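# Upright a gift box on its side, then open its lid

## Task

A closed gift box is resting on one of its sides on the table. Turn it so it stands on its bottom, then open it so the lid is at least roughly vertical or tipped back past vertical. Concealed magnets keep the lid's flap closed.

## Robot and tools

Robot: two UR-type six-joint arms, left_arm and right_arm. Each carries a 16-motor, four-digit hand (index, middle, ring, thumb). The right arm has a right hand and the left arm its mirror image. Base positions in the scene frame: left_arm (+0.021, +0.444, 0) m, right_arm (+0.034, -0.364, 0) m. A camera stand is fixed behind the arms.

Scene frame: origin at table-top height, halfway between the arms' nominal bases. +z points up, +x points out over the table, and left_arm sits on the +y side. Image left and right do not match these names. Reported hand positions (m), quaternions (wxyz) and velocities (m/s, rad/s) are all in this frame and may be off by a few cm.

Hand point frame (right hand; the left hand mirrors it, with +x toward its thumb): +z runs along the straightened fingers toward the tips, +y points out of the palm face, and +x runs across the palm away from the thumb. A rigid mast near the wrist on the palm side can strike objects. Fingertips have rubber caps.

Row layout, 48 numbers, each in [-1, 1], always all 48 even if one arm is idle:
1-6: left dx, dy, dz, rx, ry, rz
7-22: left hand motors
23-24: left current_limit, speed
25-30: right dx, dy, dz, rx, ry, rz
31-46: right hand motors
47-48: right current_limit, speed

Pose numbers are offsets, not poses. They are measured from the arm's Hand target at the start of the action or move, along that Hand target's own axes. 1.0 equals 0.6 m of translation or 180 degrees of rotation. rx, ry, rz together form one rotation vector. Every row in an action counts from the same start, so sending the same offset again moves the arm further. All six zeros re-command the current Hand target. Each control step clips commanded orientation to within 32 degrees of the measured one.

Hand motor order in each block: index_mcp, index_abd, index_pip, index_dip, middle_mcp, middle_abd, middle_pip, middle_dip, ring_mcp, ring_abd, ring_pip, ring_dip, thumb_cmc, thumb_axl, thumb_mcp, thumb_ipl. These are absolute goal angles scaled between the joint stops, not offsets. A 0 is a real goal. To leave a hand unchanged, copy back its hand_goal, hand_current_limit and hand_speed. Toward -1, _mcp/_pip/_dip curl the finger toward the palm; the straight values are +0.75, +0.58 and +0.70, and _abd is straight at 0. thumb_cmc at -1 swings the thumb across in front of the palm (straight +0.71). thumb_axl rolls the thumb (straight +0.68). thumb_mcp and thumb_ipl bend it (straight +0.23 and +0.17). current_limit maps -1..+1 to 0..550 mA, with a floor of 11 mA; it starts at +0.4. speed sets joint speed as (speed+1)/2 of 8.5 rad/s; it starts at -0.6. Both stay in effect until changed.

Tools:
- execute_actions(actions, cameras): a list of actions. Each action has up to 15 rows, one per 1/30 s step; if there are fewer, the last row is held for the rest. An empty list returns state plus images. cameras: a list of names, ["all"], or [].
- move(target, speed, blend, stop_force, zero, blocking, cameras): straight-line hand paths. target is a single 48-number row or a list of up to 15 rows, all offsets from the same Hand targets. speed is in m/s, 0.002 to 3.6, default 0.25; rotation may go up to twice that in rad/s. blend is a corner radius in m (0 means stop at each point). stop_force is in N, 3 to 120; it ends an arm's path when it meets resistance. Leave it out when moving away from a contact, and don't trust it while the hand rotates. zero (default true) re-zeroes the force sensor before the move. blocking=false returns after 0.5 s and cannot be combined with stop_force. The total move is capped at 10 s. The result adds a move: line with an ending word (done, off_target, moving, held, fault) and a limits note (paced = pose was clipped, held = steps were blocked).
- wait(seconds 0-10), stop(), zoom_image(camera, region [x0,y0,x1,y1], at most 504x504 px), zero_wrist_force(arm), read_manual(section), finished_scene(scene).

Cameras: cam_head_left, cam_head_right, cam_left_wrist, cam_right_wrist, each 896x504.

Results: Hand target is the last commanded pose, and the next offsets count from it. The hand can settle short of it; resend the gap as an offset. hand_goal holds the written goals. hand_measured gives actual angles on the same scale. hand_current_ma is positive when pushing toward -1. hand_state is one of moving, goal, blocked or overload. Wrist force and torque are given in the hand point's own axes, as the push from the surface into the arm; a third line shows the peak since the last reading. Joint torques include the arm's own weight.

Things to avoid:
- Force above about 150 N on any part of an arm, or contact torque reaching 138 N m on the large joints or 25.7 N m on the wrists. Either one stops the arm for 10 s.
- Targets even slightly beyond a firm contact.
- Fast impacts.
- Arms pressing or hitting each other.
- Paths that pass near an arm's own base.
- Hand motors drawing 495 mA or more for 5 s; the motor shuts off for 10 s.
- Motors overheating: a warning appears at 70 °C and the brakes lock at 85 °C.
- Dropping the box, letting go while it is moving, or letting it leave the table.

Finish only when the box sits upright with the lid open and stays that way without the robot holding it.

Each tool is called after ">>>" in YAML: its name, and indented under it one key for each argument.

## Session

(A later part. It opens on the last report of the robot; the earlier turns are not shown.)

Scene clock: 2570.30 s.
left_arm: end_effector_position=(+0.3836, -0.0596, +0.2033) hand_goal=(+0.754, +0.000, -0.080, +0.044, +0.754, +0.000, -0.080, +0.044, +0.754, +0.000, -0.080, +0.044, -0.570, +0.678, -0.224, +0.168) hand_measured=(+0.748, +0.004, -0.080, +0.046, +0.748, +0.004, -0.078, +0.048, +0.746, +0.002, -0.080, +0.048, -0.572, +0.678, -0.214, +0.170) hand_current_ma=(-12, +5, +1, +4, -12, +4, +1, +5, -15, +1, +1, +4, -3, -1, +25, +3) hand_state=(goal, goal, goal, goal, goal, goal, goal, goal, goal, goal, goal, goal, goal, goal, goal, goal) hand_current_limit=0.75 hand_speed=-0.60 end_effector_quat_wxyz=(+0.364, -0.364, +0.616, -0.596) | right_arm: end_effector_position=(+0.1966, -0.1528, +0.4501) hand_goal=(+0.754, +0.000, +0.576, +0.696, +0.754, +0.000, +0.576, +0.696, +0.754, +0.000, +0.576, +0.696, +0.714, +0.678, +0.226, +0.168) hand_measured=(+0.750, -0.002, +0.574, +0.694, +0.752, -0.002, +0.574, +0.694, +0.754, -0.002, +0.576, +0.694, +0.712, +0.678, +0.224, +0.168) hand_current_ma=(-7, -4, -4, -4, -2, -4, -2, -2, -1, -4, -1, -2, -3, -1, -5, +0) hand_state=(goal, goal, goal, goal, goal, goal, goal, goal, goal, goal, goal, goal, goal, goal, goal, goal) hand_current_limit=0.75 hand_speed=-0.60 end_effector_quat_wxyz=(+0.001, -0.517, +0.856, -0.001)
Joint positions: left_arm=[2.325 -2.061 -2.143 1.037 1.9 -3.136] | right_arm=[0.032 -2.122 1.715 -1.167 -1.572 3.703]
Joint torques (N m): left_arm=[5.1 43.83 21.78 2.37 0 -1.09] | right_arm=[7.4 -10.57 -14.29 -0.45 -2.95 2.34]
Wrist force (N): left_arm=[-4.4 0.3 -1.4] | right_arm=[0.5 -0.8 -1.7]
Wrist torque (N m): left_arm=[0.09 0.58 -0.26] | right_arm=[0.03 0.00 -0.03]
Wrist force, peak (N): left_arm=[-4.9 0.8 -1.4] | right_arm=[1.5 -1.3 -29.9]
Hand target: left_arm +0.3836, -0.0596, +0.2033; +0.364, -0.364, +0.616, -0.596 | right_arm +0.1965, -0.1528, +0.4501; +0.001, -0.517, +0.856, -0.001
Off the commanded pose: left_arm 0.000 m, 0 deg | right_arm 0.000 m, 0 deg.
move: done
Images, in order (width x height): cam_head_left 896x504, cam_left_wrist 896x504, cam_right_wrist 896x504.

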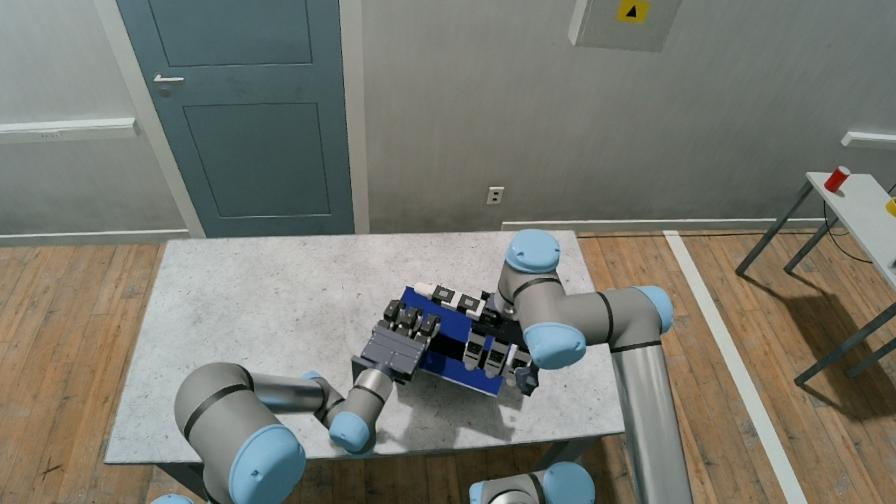

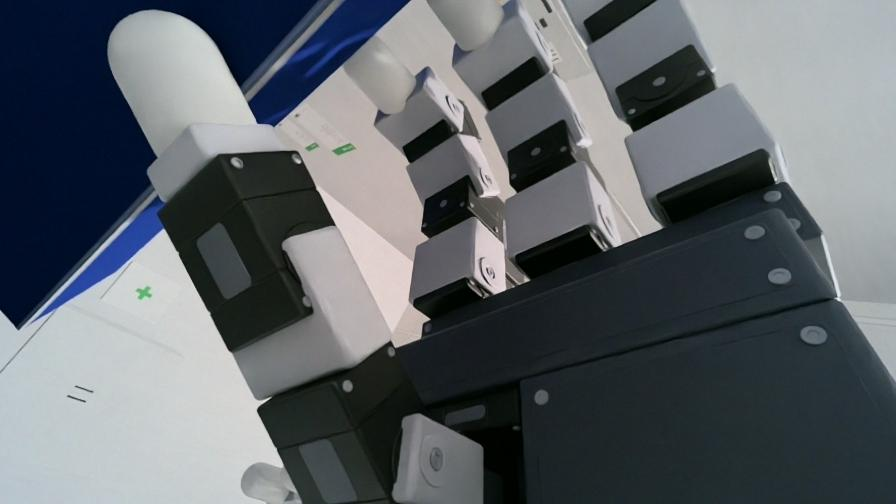

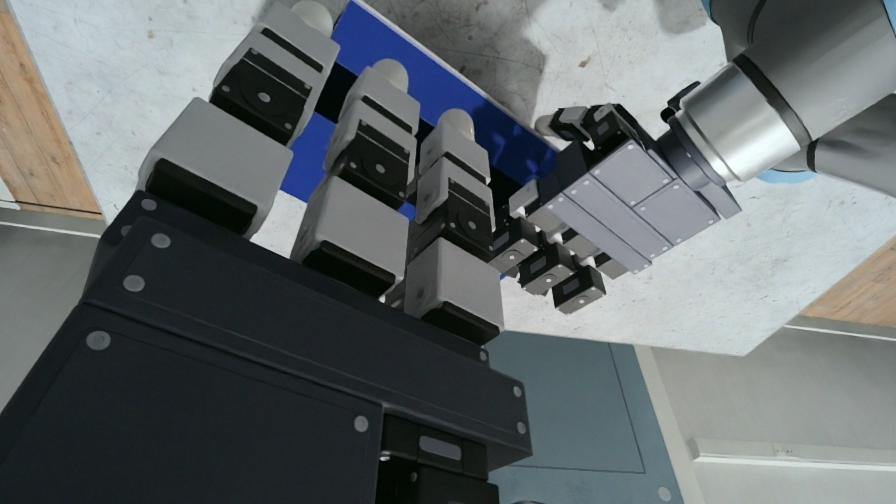

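>>> move:
  target: [0,0,0,0,0,0,0.754,0,-0.081,0.044,0.754,0,-0.081,0.044,0.754,0,-0.081,0.044,-0.571,0.678,-0.224,0.168,0.75,-0.6,0,0,0.313,0,0,0,0.754,0,0.576,0.696,0.754,0,0.576,0.696,0.754,0,0.576,0.696,0.714,0.678,0.226,0.168,0.75,-0.6]
  speed: [0.12]
  cameras: ["cam_right_wrist"]

>>> move:
  target: [0,0,0,0,0,0,0.754,0,-0.081,0.044,0.754,0,-0.081,0.044,0.754,0,-0.081,0.044,-0.571,0.678,-0.224,0.168,0.75,-0.6,0,-0.1,0,0,0,0,0.754,0,0.576,0.696,0.754,0,0.576,0.696,0.754,0,0.576,0.696,0.714,0.678,0.226,0.168,0.75,-0.6]
  speed: [0.008]
  stop_force: 3
  cameras: ["cam_right_wrist","cam_left_wrist"]

Scene clock: 2583.33 s.
left_arm: end_effector_position=(+0.3836, -0.0596, +0.2033) hand_goal=(+0.754, +0.000, -0.080, +0.044, +0.754, +0.000, -0.080, +0.044, +0.754, +0.000, -0.080, +0.044, -0.570, +0.678, -0.224, +0.168) hand_measured=(+0.748, +0.004, -0.080, +0.046, +0.748, +0.004, -0.078, +0.048, +0.746, +0.002, -0.080, +0.048, -0.572, +0.678, -0.208, +0.176) hand_current_ma=(-12, +5, +1, +4, -12, +4, +1, +5, -15, +1, +1, +4, -3, -1, +52, +21) hand_state=(goal, goal, goal, goal, goal, goal, goal, goal, goal, goal, goal, goal, goal, goal, goal, goal) hand_current_limit=0.75 hand_speed=-0.60 end_effector_quat_wxyz=(+0.364, -0.364, +0.616, -0.596) | right_arm: end_effector_position=(+0.1971, -0.1530, +0.2624) hand_goal=(+0.754, +0.000, +0.576, +0.696, +0.754, +0.000, +0.576, +0.696, +0.754, +0.000, +0.576, +0.696, +0.714, +0.678, +0.226, +0.168) hand_measured=(+0.740, -0.004, +0.580, +0.694, +0.750, -0.002, +0.574, +0.694, +0.754, -0.002, +0.576, +0.694, +0.712, +0.678, +0.224, +0.168) hand_current_ma=(-34, -5, +9, -4, -6, -3, -2, -2, -1, -4, -1, -2, -3, -1, -5, +0) hand_state=(goal, goal, goal, goal, goal, goal, goal, goal, goal, goal, goal, goal, goal, goal, goal, goal) hand_current_limit=0.75 hand_speed=-0.60 end_effector_quat_wxyz=(+0.001, -0.517, +0.856, -0.001)
Joint positions: left_arm=[2.325 -2.061 -2.143 1.037 1.9 -3.136] | right_arm=[0.031 -2.211 2.24 -1.603 -1.572 3.702]
Joint torques (N m): left_arm=[6.78 38.14 21.57 0.12 -1.05 -0.94] | right_arm=[6.4 17.49 -13.9 -4.22 2.49 2.28]
Wrist force (N): left_arm=[-4.7 2.0 -1.9] | right_arm=[1.2 1.8 -7.2]
Wrist torque (N m): left_arm=[0.17 0.61 -0.27] | right_arm=[0.53 -0.10 0.09]
Wrist force, peak (N): left_arm=[-4.8 1.9 -1.9] | right_arm=[1.8 2.6 -10.7]
Hand target: left_arm +0.3836, -0.0596, +0.2033; +0.364, -0.364, +0.616, -0.596 | right_arm +0.1971, -0.1530, +0.2623; +0.001, -0.517, +0.856, -0.001
Off the commanded pose: left_arm 0.000 m, 0 deg | right_arm 0.000 m, 0 deg.
move: done
Images, in order (width x height): cam_right_wrist 896x504.

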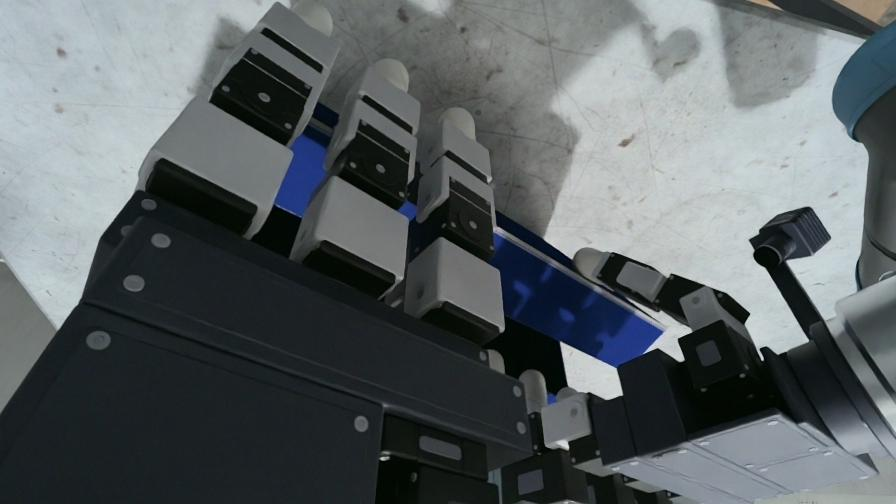

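Scene clock: 2591.77 s.
left_arm: end_effector_position=(+0.3836, -0.0596, +0.2033) hand_goal=(+0.754, +0.000, -0.080, +0.044, +0.754, +0.000, -0.080, +0.044, +0.754, +0.000, -0.080, +0.044, -0.570, +0.678, -0.224, +0.168) hand_measured=(+0.748, +0.004, -0.080, +0.046, +0.748, +0.004, -0.078, +0.048, +0.746, +0.002, -0.080, +0.048, -0.572, +0.678, -0.216, +0.172) hand_current_ma=(-12, +5, +1, +4, -12, +4, +1, +5, -15, +1, +1, +4, -3, -1, +18, +7) hand_state=(goal, goal, goal, goal, goal, goal, goal, goal, goal, goal, goal, goal, goal, goal, goal, goal) hand_current_limit=0.75 hand_speed=-0.60 end_effector_quat_wxyz=(+0.364, -0.364, +0.616, -0.596) | right_arm: end_effector_position=(+0.2502, -0.1809, +0.2625) hand_goal=(+0.754, +0.000, +0.576, +0.696, +0.754, +0.000, +0.576, +0.696, +0.754, +0.000, +0.576, +0.696, +0.714, +0.678, +0.226, +0.168) hand_measured=(+0.716, -0.004, +0.572, +0.694, +0.750, -0.002, +0.572, +0.694, +0.754, -0.002, +0.576, +0.694, +0.712, +0.678, +0.224, +0.168) hand_current_ma=(-119, -4, -5, -4, -10, -2, -5, -2, -1, -4, -1, -2, -3, -1, -5, +0) hand_state=(blocked, goal, goal, goal, goal, goal, goal, goal, goal, goal, goal, goal, goal, goal, goal, goal) hand_current_limit=0.75 hand_speed=-0.60 end_effector_quat_wxyz=(+0.001, -0.517, +0.856, -0.001)
Joint positions: left_arm=[2.325 -2.061 -2.143 1.037 1.9 -3.136] | right_arm=[-0.082 -2.101 2.195 -1.669 -1.572 3.589]
Joint torques (N m): left_arm=[5.64 29.04 21.09 2.15 -1.01 -0.84] | right_arm=[-7.01 13.45 -33.99 -4.42 2.79 -1.7]
Wrist force (N): left_arm=[-4.7 0.3 -1.2] | right_arm=[1.6 2.2 -6.0]
Wrist torque (N m): left_arm=[0.14 0.62 -0.29] | right_arm=[0.26 -0.08 0.23]
Wrist force, peak (N): left_arm=[-4.9 2.1 -1.5] | right_arm=[1.9 4.0 -12.8]
Hand target: left_arm +0.3836, -0.0596, +0.2033; +0.364, -0.364, +0.616, -0.596 | right_arm +0.2502, -0.1809, +0.2625; +0.001, -0.517, +0.856, -0.001
Off the commanded pose: left_arm 0.000 m, 0 deg | right_arm 0.000 m, 0 deg.
move: done
Images, in order (width x height): cam_left_wrist 896x504, cam_right_wrist 896x504.

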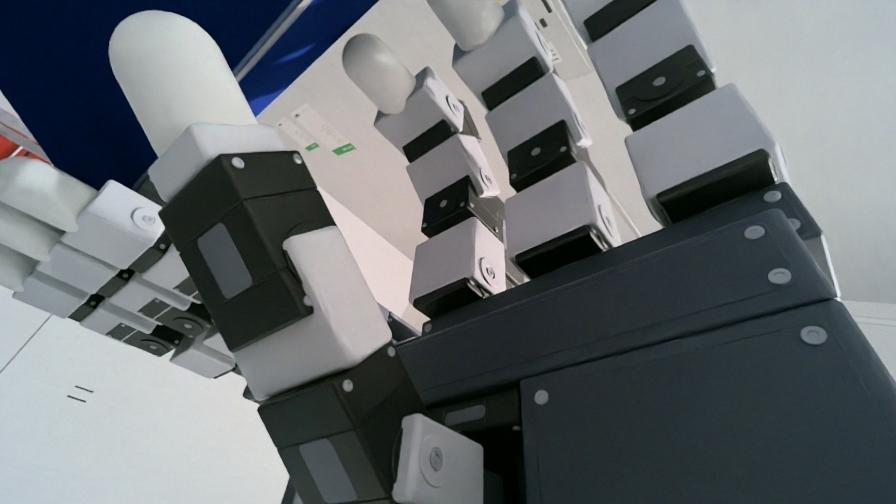

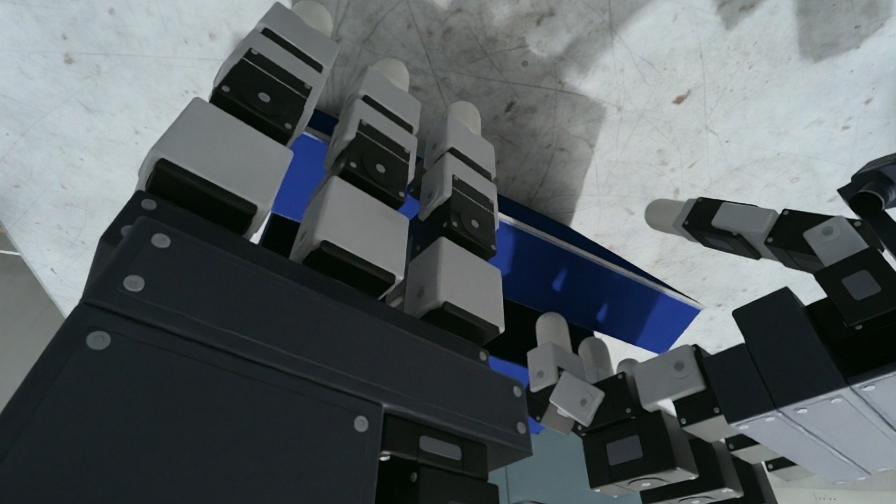

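>>> move:
  target:
    - [0,-0.01,0.01,0,0,0,0.754,0,-0.081,0.044,0.754,0,-0.081,0.044,0.754,0,-0.081,0.044,-0.571,0.678,-0.224,0.168,0.75,-0.6,0,0,0,0,0,0,0.754,0,0.576,0.696,0.754,0,0.576,0.696,0.754,0,0.576,0.696,0.714,0.678,0.226,0.168,0.75,-0.6]
    - [-0.13,-0.02,0.01,0,0,0,0.754,0,-0.081,0.044,0.754,0,-0.081,0.044,0.754,0,-0.081,0.044,-0.571,0.678,-0.224,0.168,0.75,-0.6,0,0,0,0,0,0,0.754,0,0.576,0.696,0.754,0,0.576,0.696,0.754,0,0.576,0.696,0.714,0.678,0.226,0.168,0.75,-0.6]
    - [-0.16,-0.25,0.01,0,0,0,0.754,0,-0.081,0.044,0.754,0,-0.081,0.044,0.754,0,-0.081,0.044,-0.571,0.678,-0.224,0.168,0.75,-0.6,0,0,0,0,0,0,0.754,0,0.576,0.696,0.754,0,0.576,0.696,0.754,0,0.576,0.696,0.714,0.678,0.226,0.168,0.75,-0.6]
    - [-0.4,-0.25,0.01,0,0,0,0.754,0,-0.081,0.044,0.754,0,-0.081,0.044,0.754,0,-0.081,0.044,-0.571,0.678,-0.224,0.168,0.75,-0.6,0,0,0,0,0,0,0.754,0,0.576,0.696,0.754,0,0.576,0.696,0.754,0,0.576,0.696,0.714,0.678,0.226,0.168,0.75,-0.6]
  speed: [0.03,0.06,0.1,0.15]
  cameras: ["cam_right_wrist","cam_left_wrist","cam_head_left"]

>>> zoom_image:
  camera: "cam_head_left"
  region: [340, 220, 560, 400]

Scene clock: 2619.07 s.
left_arm: end_effector_position=(+0.5038, +0.1457, +0.3565) hand_goal=(+0.754, +0.000, -0.080, +0.044, +0.754, +0.000, -0.080, +0.044, +0.754, +0.000, -0.080, +0.044, -0.570, +0.678, -0.224, +0.168) hand_measured=(+0.748, +0.004, -0.080, +0.046, +0.748, +0.002, -0.078, +0.048, +0.746, +0.002, -0.080, +0.048, -0.572, +0.678, -0.218, +0.172) hand_current_ma=(-13, +4, +1, +4, -13, +3, +1, +4, -16, +1, +1, +4, -3, -1, +17, +7) hand_state=(goal, goal, goal, goal, goal, goal, goal, goal, goal, goal, goal, goal, goal, goal, goal, goal) hand_current_limit=0.75 hand_speed=-0.60 end_effector_quat_wxyz=(+0.364, -0.364, +0.616, -0.596) | right_arm: end_effector_position=(+0.2502, -0.1809, +0.2625) hand_goal=(+0.754, +0.000, +0.576, +0.696, +0.754, +0.000, +0.576, +0.696, +0.754, +0.000, +0.576, +0.696, +0.714, +0.678, +0.226, +0.168) hand_measured=(+0.716, -0.004, +0.572, +0.694, +0.750, -0.002, +0.572, +0.694, +0.754, -0.002, +0.576, +0.694, +0.712, +0.678, +0.224, +0.168) hand_current_ma=(-119, -4, -5, -4, -10, -2, -5, -2, -1, -4, -1, -2, -3, -1, -5, +0) hand_state=(blocked, goal, goal, goal, goal, goal, goal, goal, goal, goal, goal, goal, goal, goal, goal, goal) hand_current_limit=0.75 hand_speed=-0.60 end_effector_quat_wxyz=(+0.001, -0.517, +0.856, -0.001)
Joint positions: left_arm=[3.011 -1.568 -2.23 0.63 1.214 -3.118] | right_arm=[-0.082 -2.101 2.195 -1.669 -1.572 3.589]
Joint torques (N m): left_arm=[8.38 31.47 8.11 -0.06 -1.44 -1.14] | right_arm=[-7.06 13.23 -33.63 -4.5 2.55 -1.68]
Wrist force (N): left_arm=[-4.5 0.4 -1.2] | right_arm=[1.3 2.1 -5.8]
Wrist torque (N m): left_arm=[0.14 0.58 -0.41] | right_arm=[0.25 -0.04 0.20]
Wrist force, peak (N): left_arm=[-5.5 0.4 -1.3] | right_arm=[1.6 2.2 -6.8]
Hand target: left_arm +0.5039, +0.1457, +0.3565; +0.364, -0.364, +0.616, -0.596 | right_arm +0.2502, -0.1809, +0.2625; +0.001, -0.517, +0.856, -0.001
Off the commanded pose: left_arm 0.000 m, 0 deg | right_arm 0.000 m, 0 deg.
move: done
Images, in order (width x height): cam_head_left 896x504, cam_left_wrist 896x504, cam_right_wrist 896x504.

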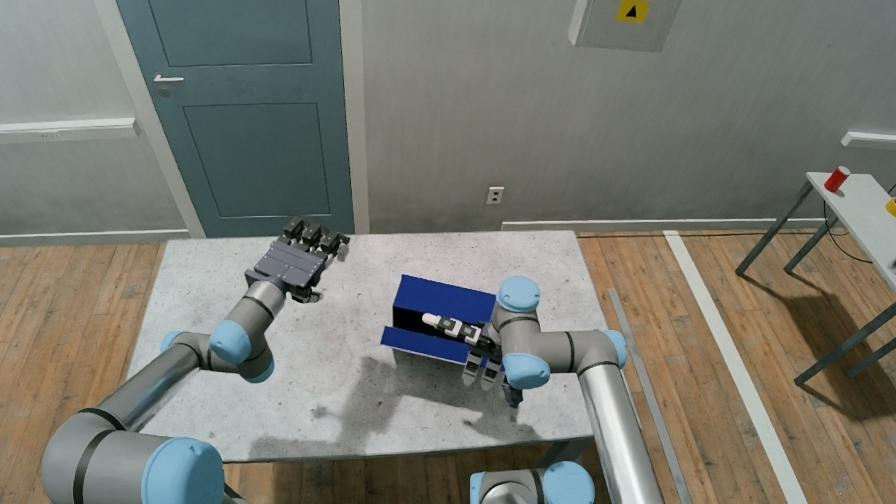

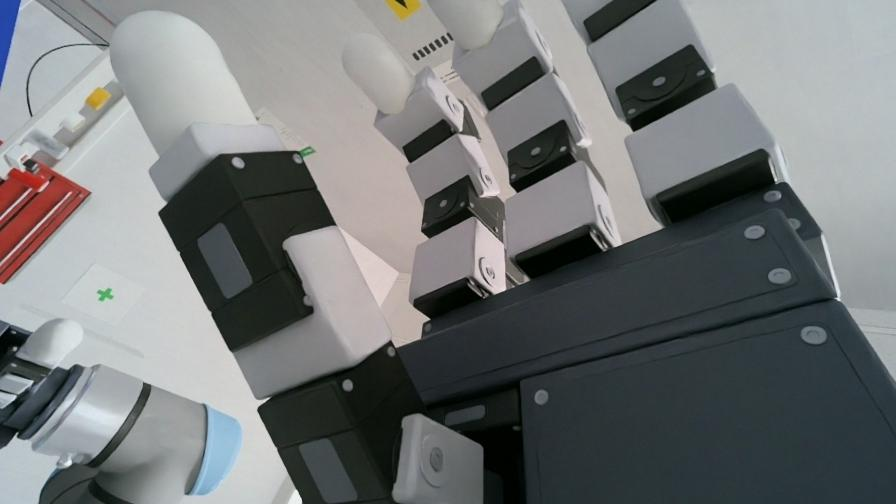

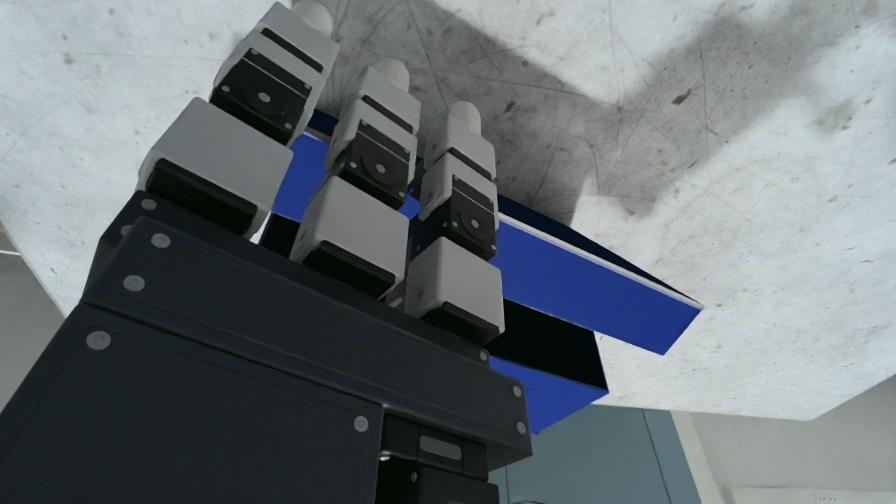

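Scaled by 2.291 from the camera's 896x504 image, which has a finer 1280x720 frame.

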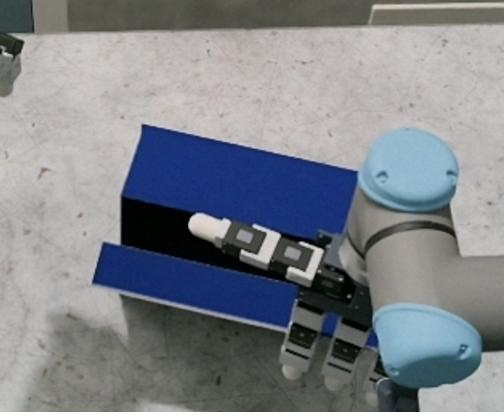

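>>> move:
  target: [0.028,-0.119,-0.08,-0.49,0,0,0.754,0,0.576,0.696,0.754,0,0.576,0.696,0.754,0,0.576,0.696,-0.571,0.678,0.226,0.168,0.75,-0.6,0,0,0,0,0,0,0.754,0,0.576,0.696,0.754,0,0.576,0.696,0.754,0,0.576,0.696,0.714,0.678,0.226,0.168,0.75,-0.6]
  speed: [0.35]
  cameras: ["cam_head_left","cam_left_wrist"]

Scene clock: 2696.13 s.
left_arm: end_effector_position=(+0.4547, +0.1517, +0.4289) hand_goal=(+0.754, +0.000, +0.576, +0.696, +0.754, +0.000, +0.576, +0.696, +0.754, +0.000, +0.576, +0.696, -0.570, +0.678, +0.226, +0.168) hand_measured=(+0.748, +0.004, +0.572, +0.694, +0.748, +0.002, +0.572, +0.692, +0.748, +0.002, +0.572, +0.694, -0.572, +0.678, +0.222, +0.170) hand_current_ma=(-9, +4, -4, -4, -9, +3, -6, -4, -11, +1, -4, -4, -3, -1, -7, +2) hand_state=(goal, goal, goal, goal, goal, goal, goal, goal, goal, goal, goal, goal, goal, goal, goal, goal) hand_current_limit=0.75 hand_speed=-0.60 end_effector_quat_wxyz=(+0.008, -0.515, +0.857, +0.001) | right_arm: end_effector_position=(+0.2502, -0.1809, +0.2625) hand_goal=(+0.754, +0.000, +0.576, +0.696, +0.754, +0.000, +0.576, +0.696, +0.754, +0.000, +0.576, +0.696, +0.714, +0.678, +0.226, +0.168) hand_measured=(+0.716, -0.004, +0.572, +0.694, +0.750, -0.002, +0.572, +0.694, +0.754, -0.002, +0.576, +0.694, +0.712, +0.678, +0.224, +0.168) hand_current_ma=(-119, -4, -5, -4, -10, -2, -5, -2, -1, -4, -1, -2, -3, -1, -5, +0) hand_state=(blocked, goal, goal, goal, goal, goal, goal, goal, goal, goal, goal, goal, goal, goal, goal, goal) hand_current_limit=0.75 hand_speed=-0.60 end_effector_quat_wxyz=(+0.001, -0.517, +0.856, -0.001)
Joint positions: left_arm=[2.818 -1.826 -1.098 -1.78 1.584 -2.978] | right_arm=[-0.082 -2.101 2.195 -1.669 -1.572 3.589]
Joint torques (N m): left_arm=[-6.08 23.12 30.64 0.5 1.59 -1.08] | right_arm=[-5.8 13.09 -33.67 -4.28 2.46 -1.6]
Wrist force (N): left_arm=[-3.7 0.8 -1.3] | right_arm=[1.3 2.1 -5.7]
Wrist torque (N m): left_arm=[0.27 0.48 -0.22] | right_arm=[0.25 -0.05 0.20]
Wrist force, peak (N): left_arm=[-4.8 0.2 -1.4] | right_arm=[1.5 2.1 -6.8]
Hand target: left_arm +0.4547, +0.1517, +0.4289; +0.008, -0.515, +0.857, +0.001 | right_arm +0.2502, -0.1809, +0.2625; +0.001, -0.517, +0.856, -0.001
Off the commanded pose: left_arm 0.000 m, 0 deg | right_arm 0.000 m, 0 deg.
move: done
Images, in order (width x height): cam_head_left 896x504, cam_left_wrist 896x504.

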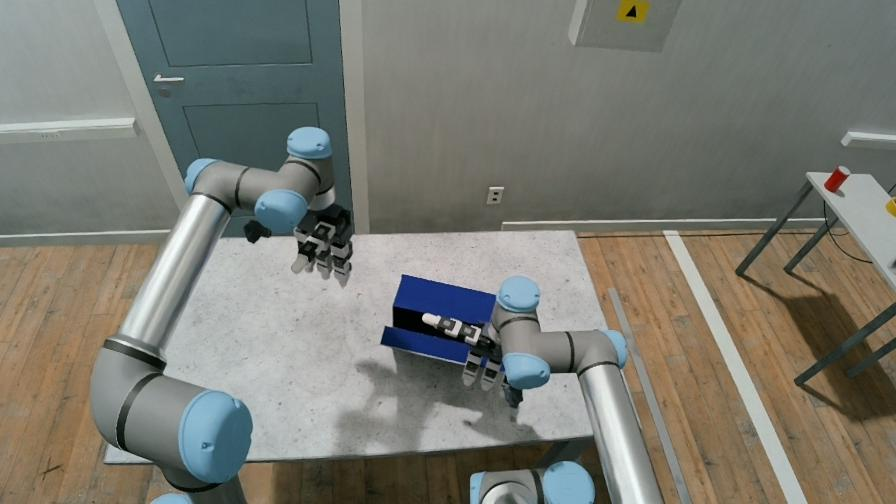

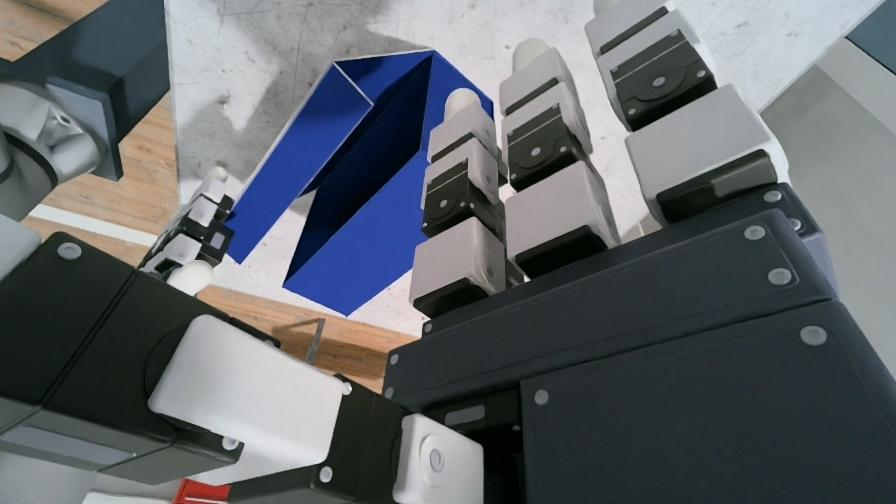

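>>> move:
  target: [-0.05,0.12,0.298,-0.2863,0.3356,-0.4764,0.754,0,0.576,0.696,0.754,0,0.576,0.696,0.754,0,0.576,0.696,-0.571,0.678,0.226,0.168,0.75,-0.6,0,0,0,0,0,0,0.754,0,0.576,0.696,0.754,0,0.576,0.696,0.754,0,0.576,0.696,0.714,0.678,0.226,0.168,0.75,-0.6]
  speed: [0.35]
  cameras: ["cam_head_left","cam_left_wrist","cam_head_right"]

Scene clock: 2722.90 s.
left_arm: end_effector_position=(+0.4074, +0.2137, +0.2501) hand_goal=(+0.754, +0.000, +0.576, +0.696, +0.754, +0.000, +0.576, +0.696, +0.754, +0.000, +0.576, +0.696, -0.570, +0.678, +0.226, +0.168) hand_measured=(+0.760, +0.002, +0.576, +0.694, +0.760, +0.002, +0.576, +0.694, +0.762, +0.002, +0.576, +0.694, -0.572, +0.678, +0.222, +0.170) hand_current_ma=(+12, +2, +0, -3, +11, +2, +0, -4, +14, +1, +0, -4, -3, -1, -7, +2) hand_state=(goal, goal, goal, goal, goal, goal, goal, goal, goal, goal, goal, goal, goal, goal, goal, goal) hand_current_limit=0.75 hand_speed=-0.60 end_effector_quat_wxyz=(+0.566, +0.809, -0.130, -0.091) | right_arm: end_effector_position=(+0.2502, -0.1809, +0.2625) hand_goal=(+0.754, +0.000, +0.576, +0.696, +0.754, +0.000, +0.576, +0.696, +0.754, +0.000, +0.576, +0.696, +0.714, +0.678, +0.226, +0.168) hand_measured=(+0.716, -0.004, +0.572, +0.694, +0.750, -0.002, +0.572, +0.694, +0.754, -0.002, +0.576, +0.694, +0.712, +0.678, +0.224, +0.168) hand_current_ma=(-119, -4, -5, -4, -10, -2, -5, -2, -1, -4, -1, -2, -3, -1, -5, +0) hand_state=(blocked, goal, goal, goal, goal, goal, goal, goal, goal, goal, goal, goal, goal, goal, goal, goal) hand_current_limit=0.75 hand_speed=-0.60 end_effector_quat_wxyz=(+0.001, -0.517, +0.856, -0.001)
Joint positions: left_arm=[3.47 -1.726 -2.101 -1.912 0.722 -3.568] | right_arm=[-0.082 -2.101 2.195 -1.669 -1.572 3.589]
Joint torques (N m): left_arm=[7.31 38.43 2.55 2.49 -2.14 -1.29] | right_arm=[-6.27 12.06 -32.88 -4.26 2.42 -1.54]
Wrist force (N): left_arm=[-4.4 1.8 0.3] | right_arm=[1.5 1.8 -6.4]
Wrist torque (N m): left_arm=[0.23 0.63 -0.44] | right_arm=[0.23 -0.06 0.20]
Wrist force, peak (N): left_arm=[-4.9 1.3 0.5] | right_arm=[1.5 2.0 -6.8]
Hand target: left_arm +0.4074, +0.2137, +0.2501; +0.566, +0.809, -0.130, -0.091 | right_arm +0.2502, -0.1809, +0.2625; +0.001, -0.517, +0.856, -0.001
Off the commanded pose: left_arm 0.000 m, 0 deg | right_arm 0.000 m, 0 deg.
move: done
Images, in order (width x height): cam_head_left 896x504, cam_head_right 896x504, cam_left_wrist 896x504.

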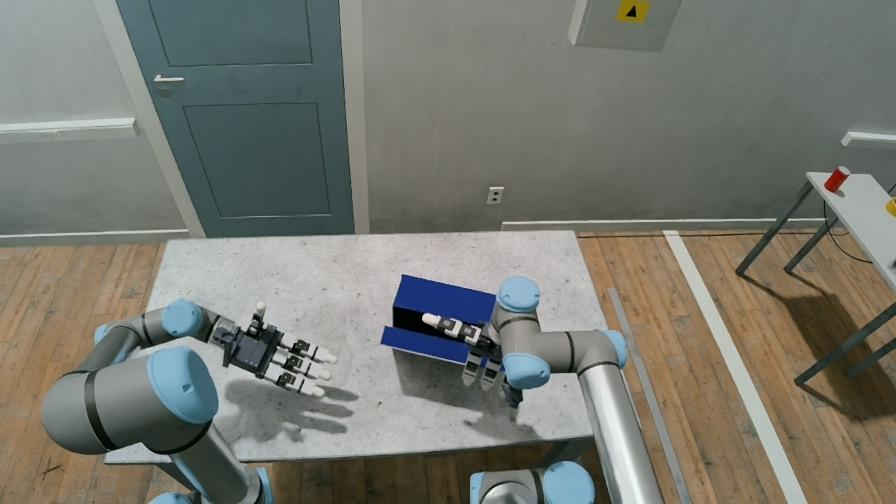

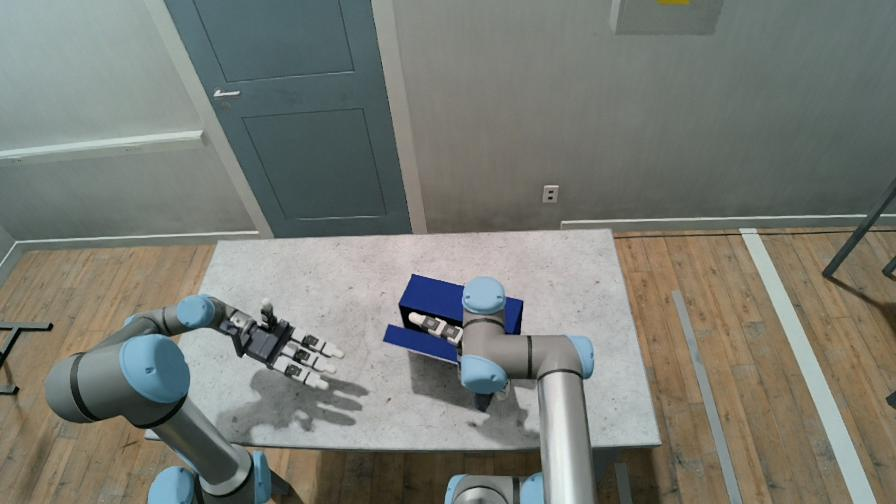

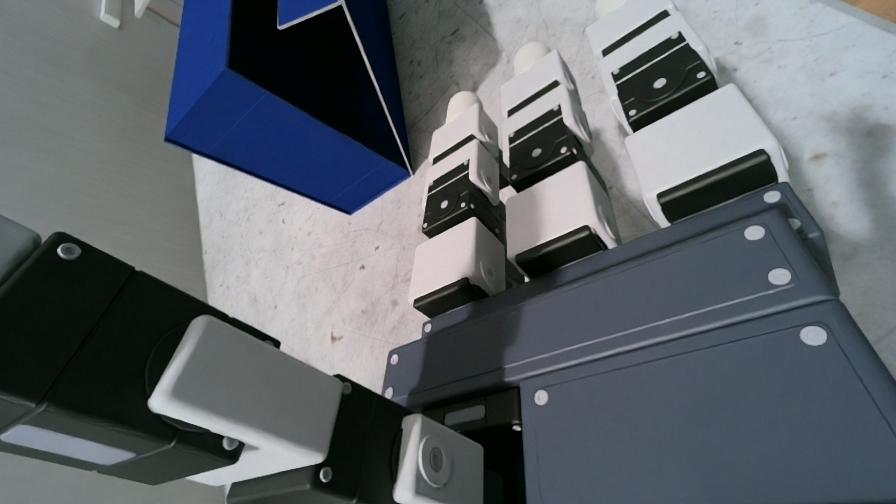

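>>> move:
  target: [0,0.073,0.275,0,0,0,0.754,0,0.576,0.696,0.754,0,0.576,0.696,0.754,0,0.576,0.696,-0.571,0.678,0.226,0.168,0.75,-0.6,0,0,0,0,0,0,0.754,0,0.576,0.696,0.754,0,0.576,0.696,0.754,0,0.576,0.696,0.714,0.678,0.226,0.168,0.75,-0.6]
  speed: [0.12]
  cameras: ["cam_left_wrist"]

>>> move:
  target: [0.13,0,0,0,0,0,0.754,0,0.576,0.696,0.754,0,0.576,0.696,0.754,0,0.576,0.696,-0.571,0.678,0.226,0.168,0.75,-0.6,0,0,0,0,0,0,0.754,0,0.576,0.696,0.754,0,0.576,0.696,0.754,0,0.576,0.696,0.714,0.678,0.226,0.168,0.75,-0.6]
  speed: [0.012]
  stop_force: 3
  cameras: ["cam_left_wrist","cam_head_left"]

Scene clock: 2740.33 s.
left_arm: end_effector_position=(+0.3542, +0.0523, +0.2348) hand_goal=(+0.754, +0.000, +0.576, +0.696, +0.754, +0.000, +0.576, +0.696, +0.754, +0.000, +0.576, +0.696, -0.570, +0.678, +0.226, +0.168) hand_measured=(+0.760, +0.002, +0.576, +0.694, +0.760, +0.002, +0.576, +0.694, +0.762, +0.002, +0.576, +0.694, -0.572, +0.678, +0.222, +0.170) hand_current_ma=(+12, +2, +0, -3, +12, +2, +0, -4, +15, +1, +0, -4, -3, -1, -7, +2) hand_state=(goal, goal, goal, goal, goal, goal, goal, goal, goal, goal, goal, goal, goal, goal, goal, goal) hand_current_limit=0.75 hand_speed=-0.60 end_effector_quat_wxyz=(+0.566, +0.809, -0.130, -0.091) | right_arm: end_effector_position=(+0.2502, -0.1809, +0.2625) hand_goal=(+0.754, +0.000, +0.576, +0.696, +0.754, +0.000, +0.576, +0.696, +0.754, +0.000, +0.576, +0.696, +0.714, +0.678, +0.226, +0.168) hand_measured=(+0.716, -0.004, +0.572, +0.694, +0.750, -0.002, +0.572, +0.694, +0.754, -0.002, +0.576, +0.694, +0.712, +0.678, +0.224, +0.168) hand_current_ma=(-119, -4, -5, -4, -10, -2, -5, -2, -1, -4, -1, -2, -3, -1, -5, +0) hand_state=(blocked, goal, goal, goal, goal, goal, goal, goal, goal, goal, goal, goal, goal, goal, goal, goal) hand_current_limit=0.75 hand_speed=-0.60 end_effector_quat_wxyz=(+0.001, -0.517, +0.856, -0.001)
Joint positions: left_arm=[3.094 -1.695 -2.286 -1.363 0.438 -4.033] | right_arm=[-0.082 -2.101 2.195 -1.669 -1.572 3.589]
Joint torques (N m): left_arm=[-5.86 10.13 2.06 3.83 -3.17 -1.1] | right_arm=[-6.48 12.15 -32.23 -4.2 2.28 -1.5]
Wrist force (N): left_arm=[-4.4 1.6 0.4] | right_arm=[1.4 1.9 -6.3]
Wrist torque (N m): left_arm=[0.19 0.64 -0.44] | right_arm=[0.22 -0.05 0.20]
Wrist force, peak (N): left_arm=[-4.5 2.3 0.9] | right_arm=[1.6 1.8 -6.8]
Hand target: left_arm +0.3542, +0.0522, +0.2348; +0.566, +0.809, -0.130, -0.091 | right_arm +0.2502, -0.1809, +0.2625; +0.001, -0.517, +0.856, -0.001
Off the commanded pose: left_arm 0.000 m, 0 deg | right_arm 0.000 m, 0 deg.
move: done
Images, in order (width x height): cam_left_wrist 896x504.

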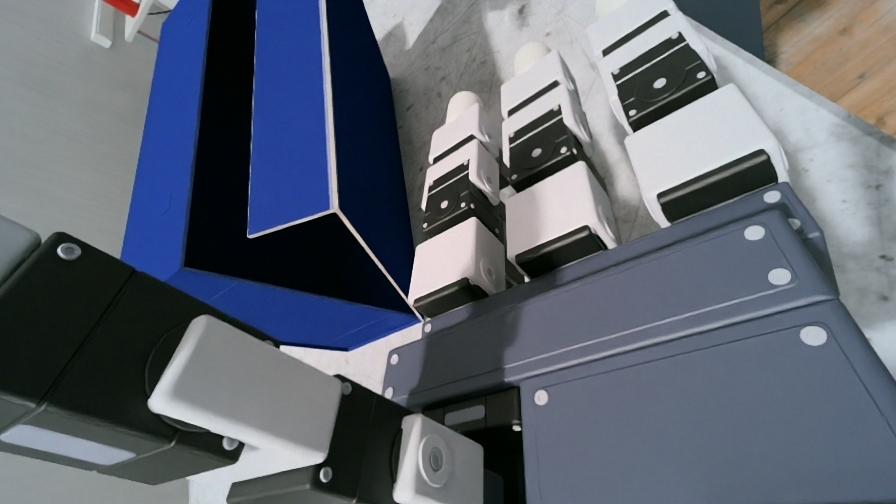

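Scene clock: 2747.80 s.
left_arm: end_effector_position=(+0.4283, +0.0278, +0.2348) hand_goal=(+0.754, +0.000, +0.576, +0.696, +0.754, +0.000, +0.576, +0.696, +0.754, +0.000, +0.576, +0.696, -0.570, +0.678, +0.226, +0.168) hand_measured=(+0.762, +0.000, +0.576, +0.694, +0.760, +0.002, +0.576, +0.694, +0.762, +0.002, +0.576, +0.694, -0.572, +0.678, +0.222, +0.170) hand_current_ma=(+15, +0, +0, -3, +12, +2, +0, -4, +15, +1, +0, -4, -3, -1, -7, +2) hand_state=(goal, goal, goal, goal, goal, goal, goal, goal, goal, goal, goal, goal, goal, goal, goal, goal) hand_current_limit=0.75 hand_speed=-0.60 end_effector_quat_wxyz=(+0.566, +0.809, -0.130, -0.091) | right_arm: end_effector_position=(+0.2502, -0.1809, +0.2625) hand_goal=(+0.754, +0.000, +0.576, +0.696, +0.754, +0.000, +0.576, +0.696, +0.754, +0.000, +0.576, +0.696, +0.714, +0.678, +0.226, +0.168) hand_measured=(+0.752, +0.004, +0.576, +0.694, +0.750, -0.002, +0.572, +0.694, +0.754, -0.002, +0.576, +0.694, +0.712, +0.678, +0.224, +0.168) hand_current_ma=(-4, +4, +1, -4, -9, -2, -5, -2, -1, -4, -1, -2, -3, -1, -5, +0) hand_state=(goal, goal, goal, goal, goal, goal, goal, goal, goal, goal, goal, goal, goal, goal, goal, goal) hand_current_limit=0.75 hand_speed=-0.60 end_effector_quat_wxyz=(+0.001, -0.517, +0.856, -0.001)
Joint positions: left_arm=[3.05 -1.86 -2.091 -1.311 0.413 -4.122] | right_arm=[-0.082 -2.101 2.195 -1.669 -1.572 3.589]
Joint torques (N m): left_arm=[-7.01 18.42 25.14 4.17 -3.34 -1.17] | right_arm=[-1.99 5.49 -32.89 -3.19 2.2 -1.39]
Wrist force (N): left_arm=[-5.0 1.8 0.3] | right_arm=[0.7 -0.5 -1.7]
Wrist torque (N m): left_arm=[0.22 0.64 -0.47] | right_arm=[0.04 -0.02 0.22]
Wrist force, peak (N): left_arm=[-5.6 2.0 0.3] | right_arm=[1.6 1.9 -6.8]
Hand target: left_arm +0.4283, +0.0278, +0.2348; +0.566, +0.809, -0.130, -0.091 | right_arm +0.2502, -0.1809, +0.2625; +0.001, -0.517, +0.856, -0.001
Off the commanded pose: left_arm 0.000 m, 0 deg | right_arm 0.000 m, 0 deg.
move: done
Images, in order (width x height): cam_head_left 896x504, cam_left_wrist 896x504.

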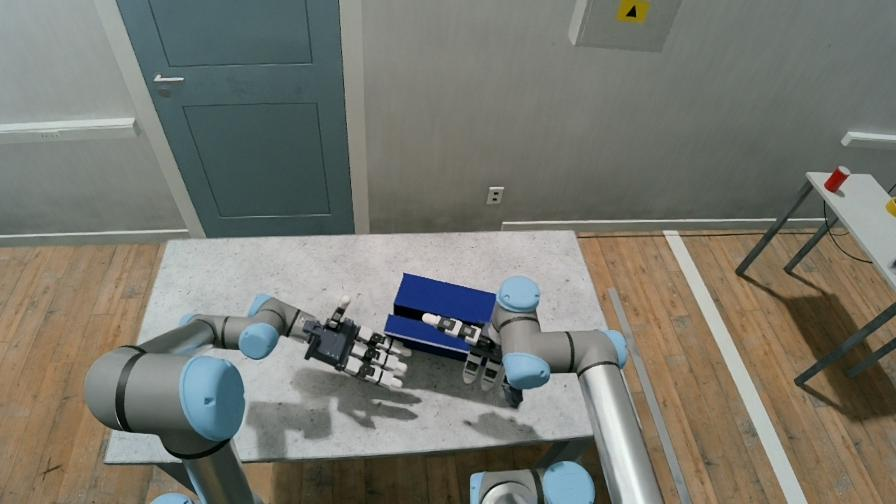

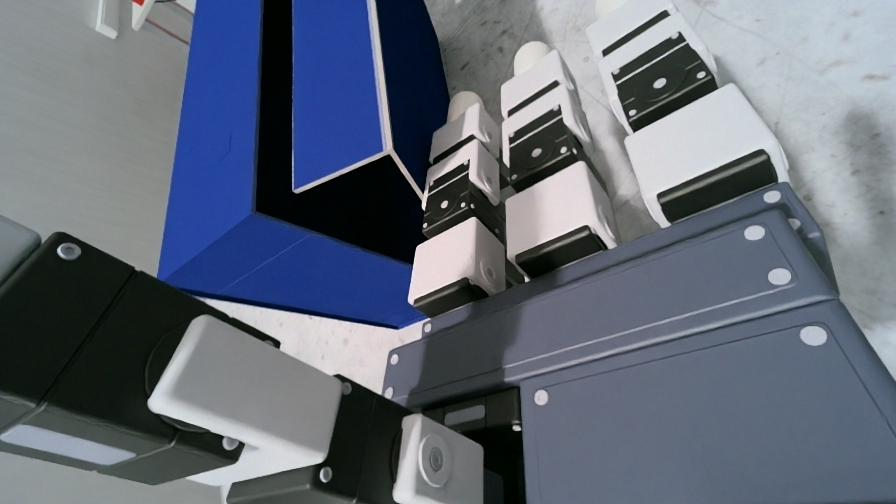

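>>> move:
  target:
    - [0,0,0,0,0,0,0.754,0,0.576,0.696,0.754,0,0.576,0.696,0.754,0,0.576,0.696,-0.571,0.678,0.226,0.168,0.75,-0.6,0,0.06,0,0,0,0,0.754,0,0.576,0.696,0.754,0,0.576,0.696,0.754,0,0.576,0.696,0.714,0.678,0.226,0.168,0.75,-0.6]
    - [0,0,0,0,0,0,0.754,0,0.576,0.696,0.754,0,0.576,0.696,0.754,0,0.576,0.696,-0.571,0.678,0.226,0.168,0.75,-0.6,0.08,0.06,-0.3,0,0,0,0.754,0,0.576,0.696,0.754,0,0.576,0.696,0.754,0,0.576,0.696,0.714,0.678,0.226,0.168,0.75,-0.6]
    - [0,0,0,0,0,0,0.754,0,0.576,0.696,0.754,0,0.576,0.696,0.754,0,0.576,0.696,-0.571,0.678,0.226,0.168,0.75,-0.6,0.25,-0.3,-0.3,0,0,0,0.754,0,0.576,0.696,0.754,0,0.576,0.696,0.754,0,0.576,0.696,0.714,0.678,0.226,0.168,0.75,-0.6]
  speed: [0.05,0.1,0.15]
  cameras: ["cam_left_wrist","cam_head_left"]

Scene clock: 2765.73 s.
left_arm: end_effector_position=(+0.4283, +0.0278, +0.2348) hand_goal=(+0.754, +0.000, +0.576, +0.696, +0.754, +0.000, +0.576, +0.696, +0.754, +0.000, +0.576, +0.696, -0.570, +0.678, +0.226, +0.168) hand_measured=(+0.762, +0.000, +0.576, +0.694, +0.760, +0.002, +0.576, +0.694, +0.762, +0.002, +0.576, +0.694, -0.572, +0.678, +0.222, +0.170) hand_current_ma=(+15, +0, +0, -3, +12, +2, +0, -4, +15, +1, +0, -4, -3, -1, -7, +2) hand_state=(goal, goal, goal, goal, goal, goal, goal, goal, goal, goal, goal, goal, goal, goal, goal, goal) hand_current_limit=0.75 hand_speed=-0.60 end_effector_quat_wxyz=(+0.566, +0.809, -0.130, -0.091) | right_arm: end_effector_position=(+0.3393, -0.3970, +0.4431) hand_goal=(+0.754, +0.000, +0.576, +0.696, +0.754, +0.000, +0.576, +0.696, +0.754, +0.000, +0.576, +0.696, +0.714, +0.678, +0.226, +0.168) hand_measured=(+0.752, +0.004, +0.576, +0.694, +0.750, -0.002, +0.574, +0.694, +0.754, -0.002, +0.576, +0.694, +0.712, +0.678, +0.224, +0.168) hand_current_ma=(-4, +4, +1, -4, -7, -2, -5, -2, -1, -4, -1, -2, -3, -1, -5, +0) hand_state=(goal, goal, goal, goal, goal, goal, goal, goal, goal, goal, goal, goal, goal, goal, goal, goal) hand_current_limit=0.75 hand_speed=-0.60 end_effector_quat_wxyz=(+0.001, -0.517, +0.856, -0.001)
Joint positions: left_arm=[3.05 -1.86 -2.091 -1.311 0.413 -4.122] | right_arm=[-0.65 -1.861 1.596 -1.308 -1.57 3.021]
Joint torques (N m): left_arm=[-5.34 18.15 25.21 4.14 -3.22 -0.82] | right_arm=[-6.19 4.04 -35.06 -4.17 3 -1.77]
Wrist force (N): left_arm=[-5.0 1.9 0.4] | right_arm=[0.5 -0.7 -1.9]
Wrist torque (N m): left_arm=[0.23 0.64 -0.46] | right_arm=[0.04 0.04 0.15]
Wrist force, peak (N): left_arm=[-5.2 1.9 0.4] | right_arm=[0.7 -0.7 -2.5]
Hand target: left_arm +0.4283, +0.0278, +0.2348; +0.566, +0.809, -0.130, -0.091 | right_arm +0.3394, -0.3971, +0.4431; +0.001, -0.517, +0.856, -0.001
Off the commanded pose: left_arm 0.000 m, 0 deg | right_arm 0.000 m, 0 deg.
move: done
Images, in order (width x height): cam_head_left 896x504, cam_left_wrist 896x504.

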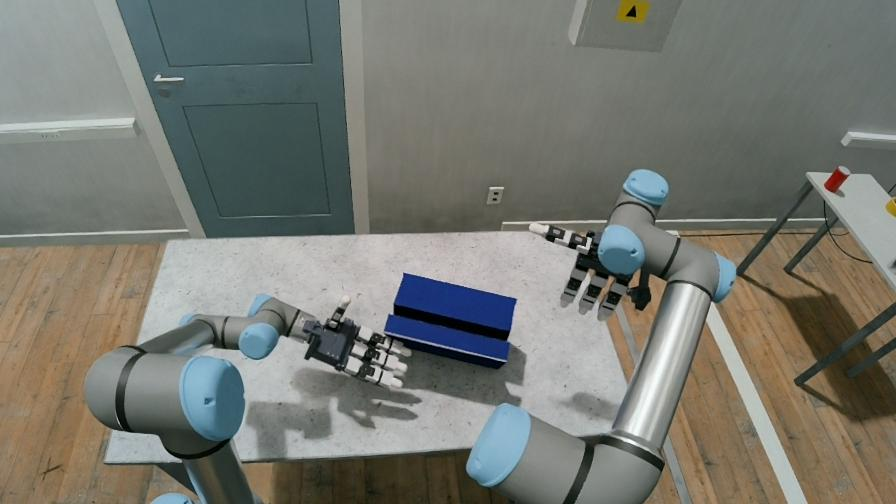

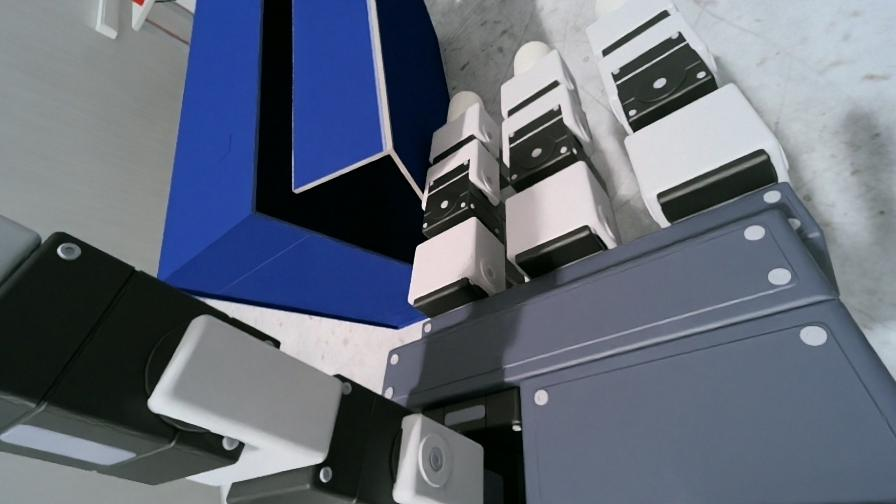

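>>> move:
  target: [-0.067,-0.083,0.0302,0,0,0,0.754,0,0.576,0.696,0.754,0,0.576,0.696,0.754,0,0.576,0.696,-0.571,0.678,0.226,0.168,0.75,-0.6,0,0,0,0,0,0,0.754,0,0.576,0.696,0.754,0,0.576,0.696,0.754,0,0.576,0.696,0.714,0.678,0.226,0.168,0.75,-0.6]
  speed: [0.025]
  cameras: ["cam_left_wrist","cam_head_left"]

Scene clock: 2791.00 s.
left_arm: end_effector_position=(+0.3902, +0.0404, +0.1819) hand_goal=(+0.754, +0.000, +0.576, +0.696, +0.754, +0.000, +0.576, +0.696, +0.754, +0.000, +0.576, +0.696, -0.570, +0.678, +0.226, +0.168) hand_measured=(+0.762, +0.000, +0.576, +0.694, +0.760, +0.002, +0.576, +0.694, +0.762, +0.002, +0.576, +0.694, -0.572, +0.678, +0.222, +0.170) hand_current_ma=(+16, +0, +0, -3, +12, +2, +0, -4, +15, +1, +0, -4, -3, -1, -7, +2) hand_state=(goal, goal, goal, goal, goal, goal, goal, goal, goal, goal, goal, goal, goal, goal, goal, goal) hand_current_limit=0.75 hand_speed=-0.60 end_effector_quat_wxyz=(+0.566, +0.809, -0.130, -0.091) | right_arm: end_effector_position=(+0.3394, -0.3971, +0.4431) hand_goal=(+0.754, +0.000, +0.576, +0.696, +0.754, +0.000, +0.576, +0.696, +0.754, +0.000, +0.576, +0.696, +0.714, +0.678, +0.226, +0.168) hand_measured=(+0.752, +0.004, +0.576, +0.694, +0.750, -0.002, +0.574, +0.694, +0.754, -0.002, +0.576, +0.694, +0.712, +0.678, +0.224, +0.168) hand_current_ma=(-4, +4, +1, -4, -7, -2, -5, -2, -1, -4, -1, -2, -3, -1, -5, +0) hand_state=(goal, goal, goal, goal, goal, goal, goal, goal, goal, goal, goal, goal, goal, goal, goal, goal) hand_current_limit=0.75 hand_speed=-0.60 end_effector_quat_wxyz=(+0.001, -0.517, +0.856, -0.001)
Joint positions: left_arm=[3.07 -1.901 -2.233 -1.168 0.424 -4.079] | right_arm=[-0.651 -1.861 1.596 -1.309 -1.57 3.021]
Joint torques (N m): left_arm=[8.1 16.49 0.89 4.23 0.24 1.69] | right_arm=[-6.24 4.06 -34.69 -3.76 2.97 -1.86]
Wrist force (N): left_arm=[-4.7 1.4 0.2] | right_arm=[0.4 -0.8 -1.7]
Wrist torque (N m): left_arm=[0.22 0.57 -0.62] | right_arm=[0.01 0.04 0.14]
Wrist force, peak (N): left_arm=[-5.2 2.1 0.4] | right_arm=[0.5 -0.9 -2.0]
Hand target: left_arm +0.3901, +0.0404, +0.1818; +0.566, +0.809, -0.130, -0.091 | right_arm +0.3394, -0.3971, +0.4431; +0.001, -0.517, +0.856, -0.001
Off the commanded pose: left_arm 0.000 m, 0 deg | right_arm 0.000 m, 0 deg.
move: done
Images, in order (width x height): cam_head_left 896x504, cam_left_wrist 896x504.

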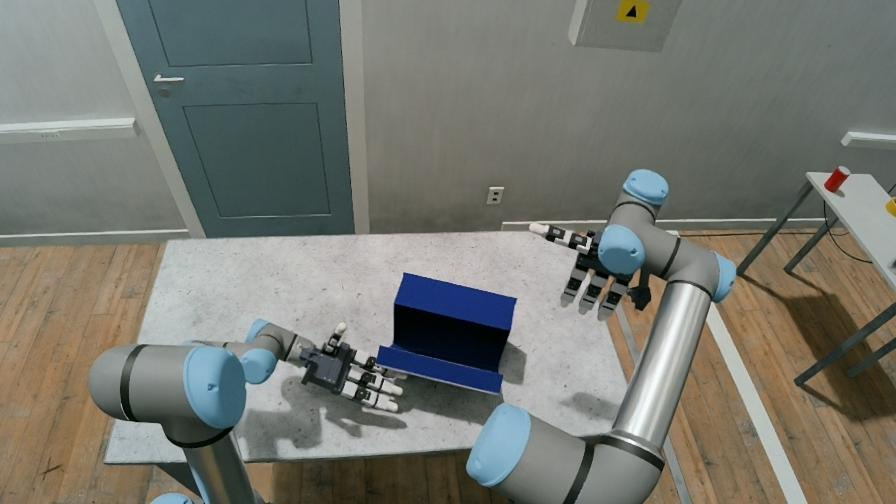

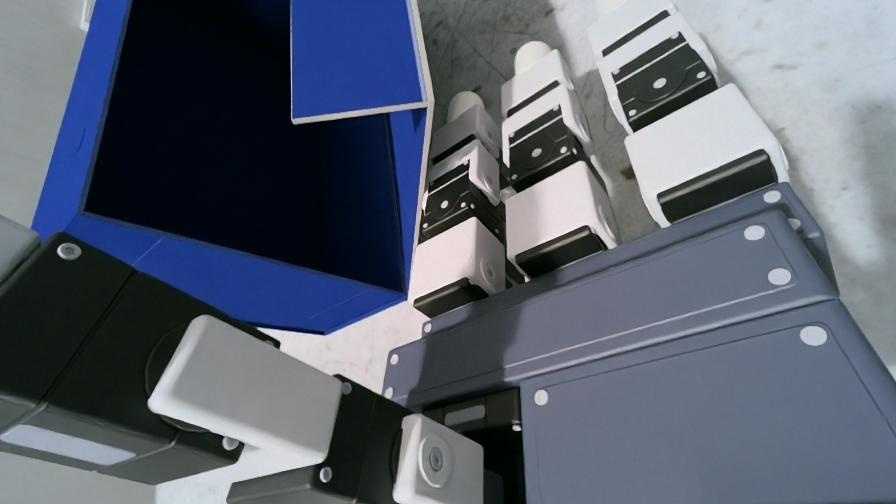

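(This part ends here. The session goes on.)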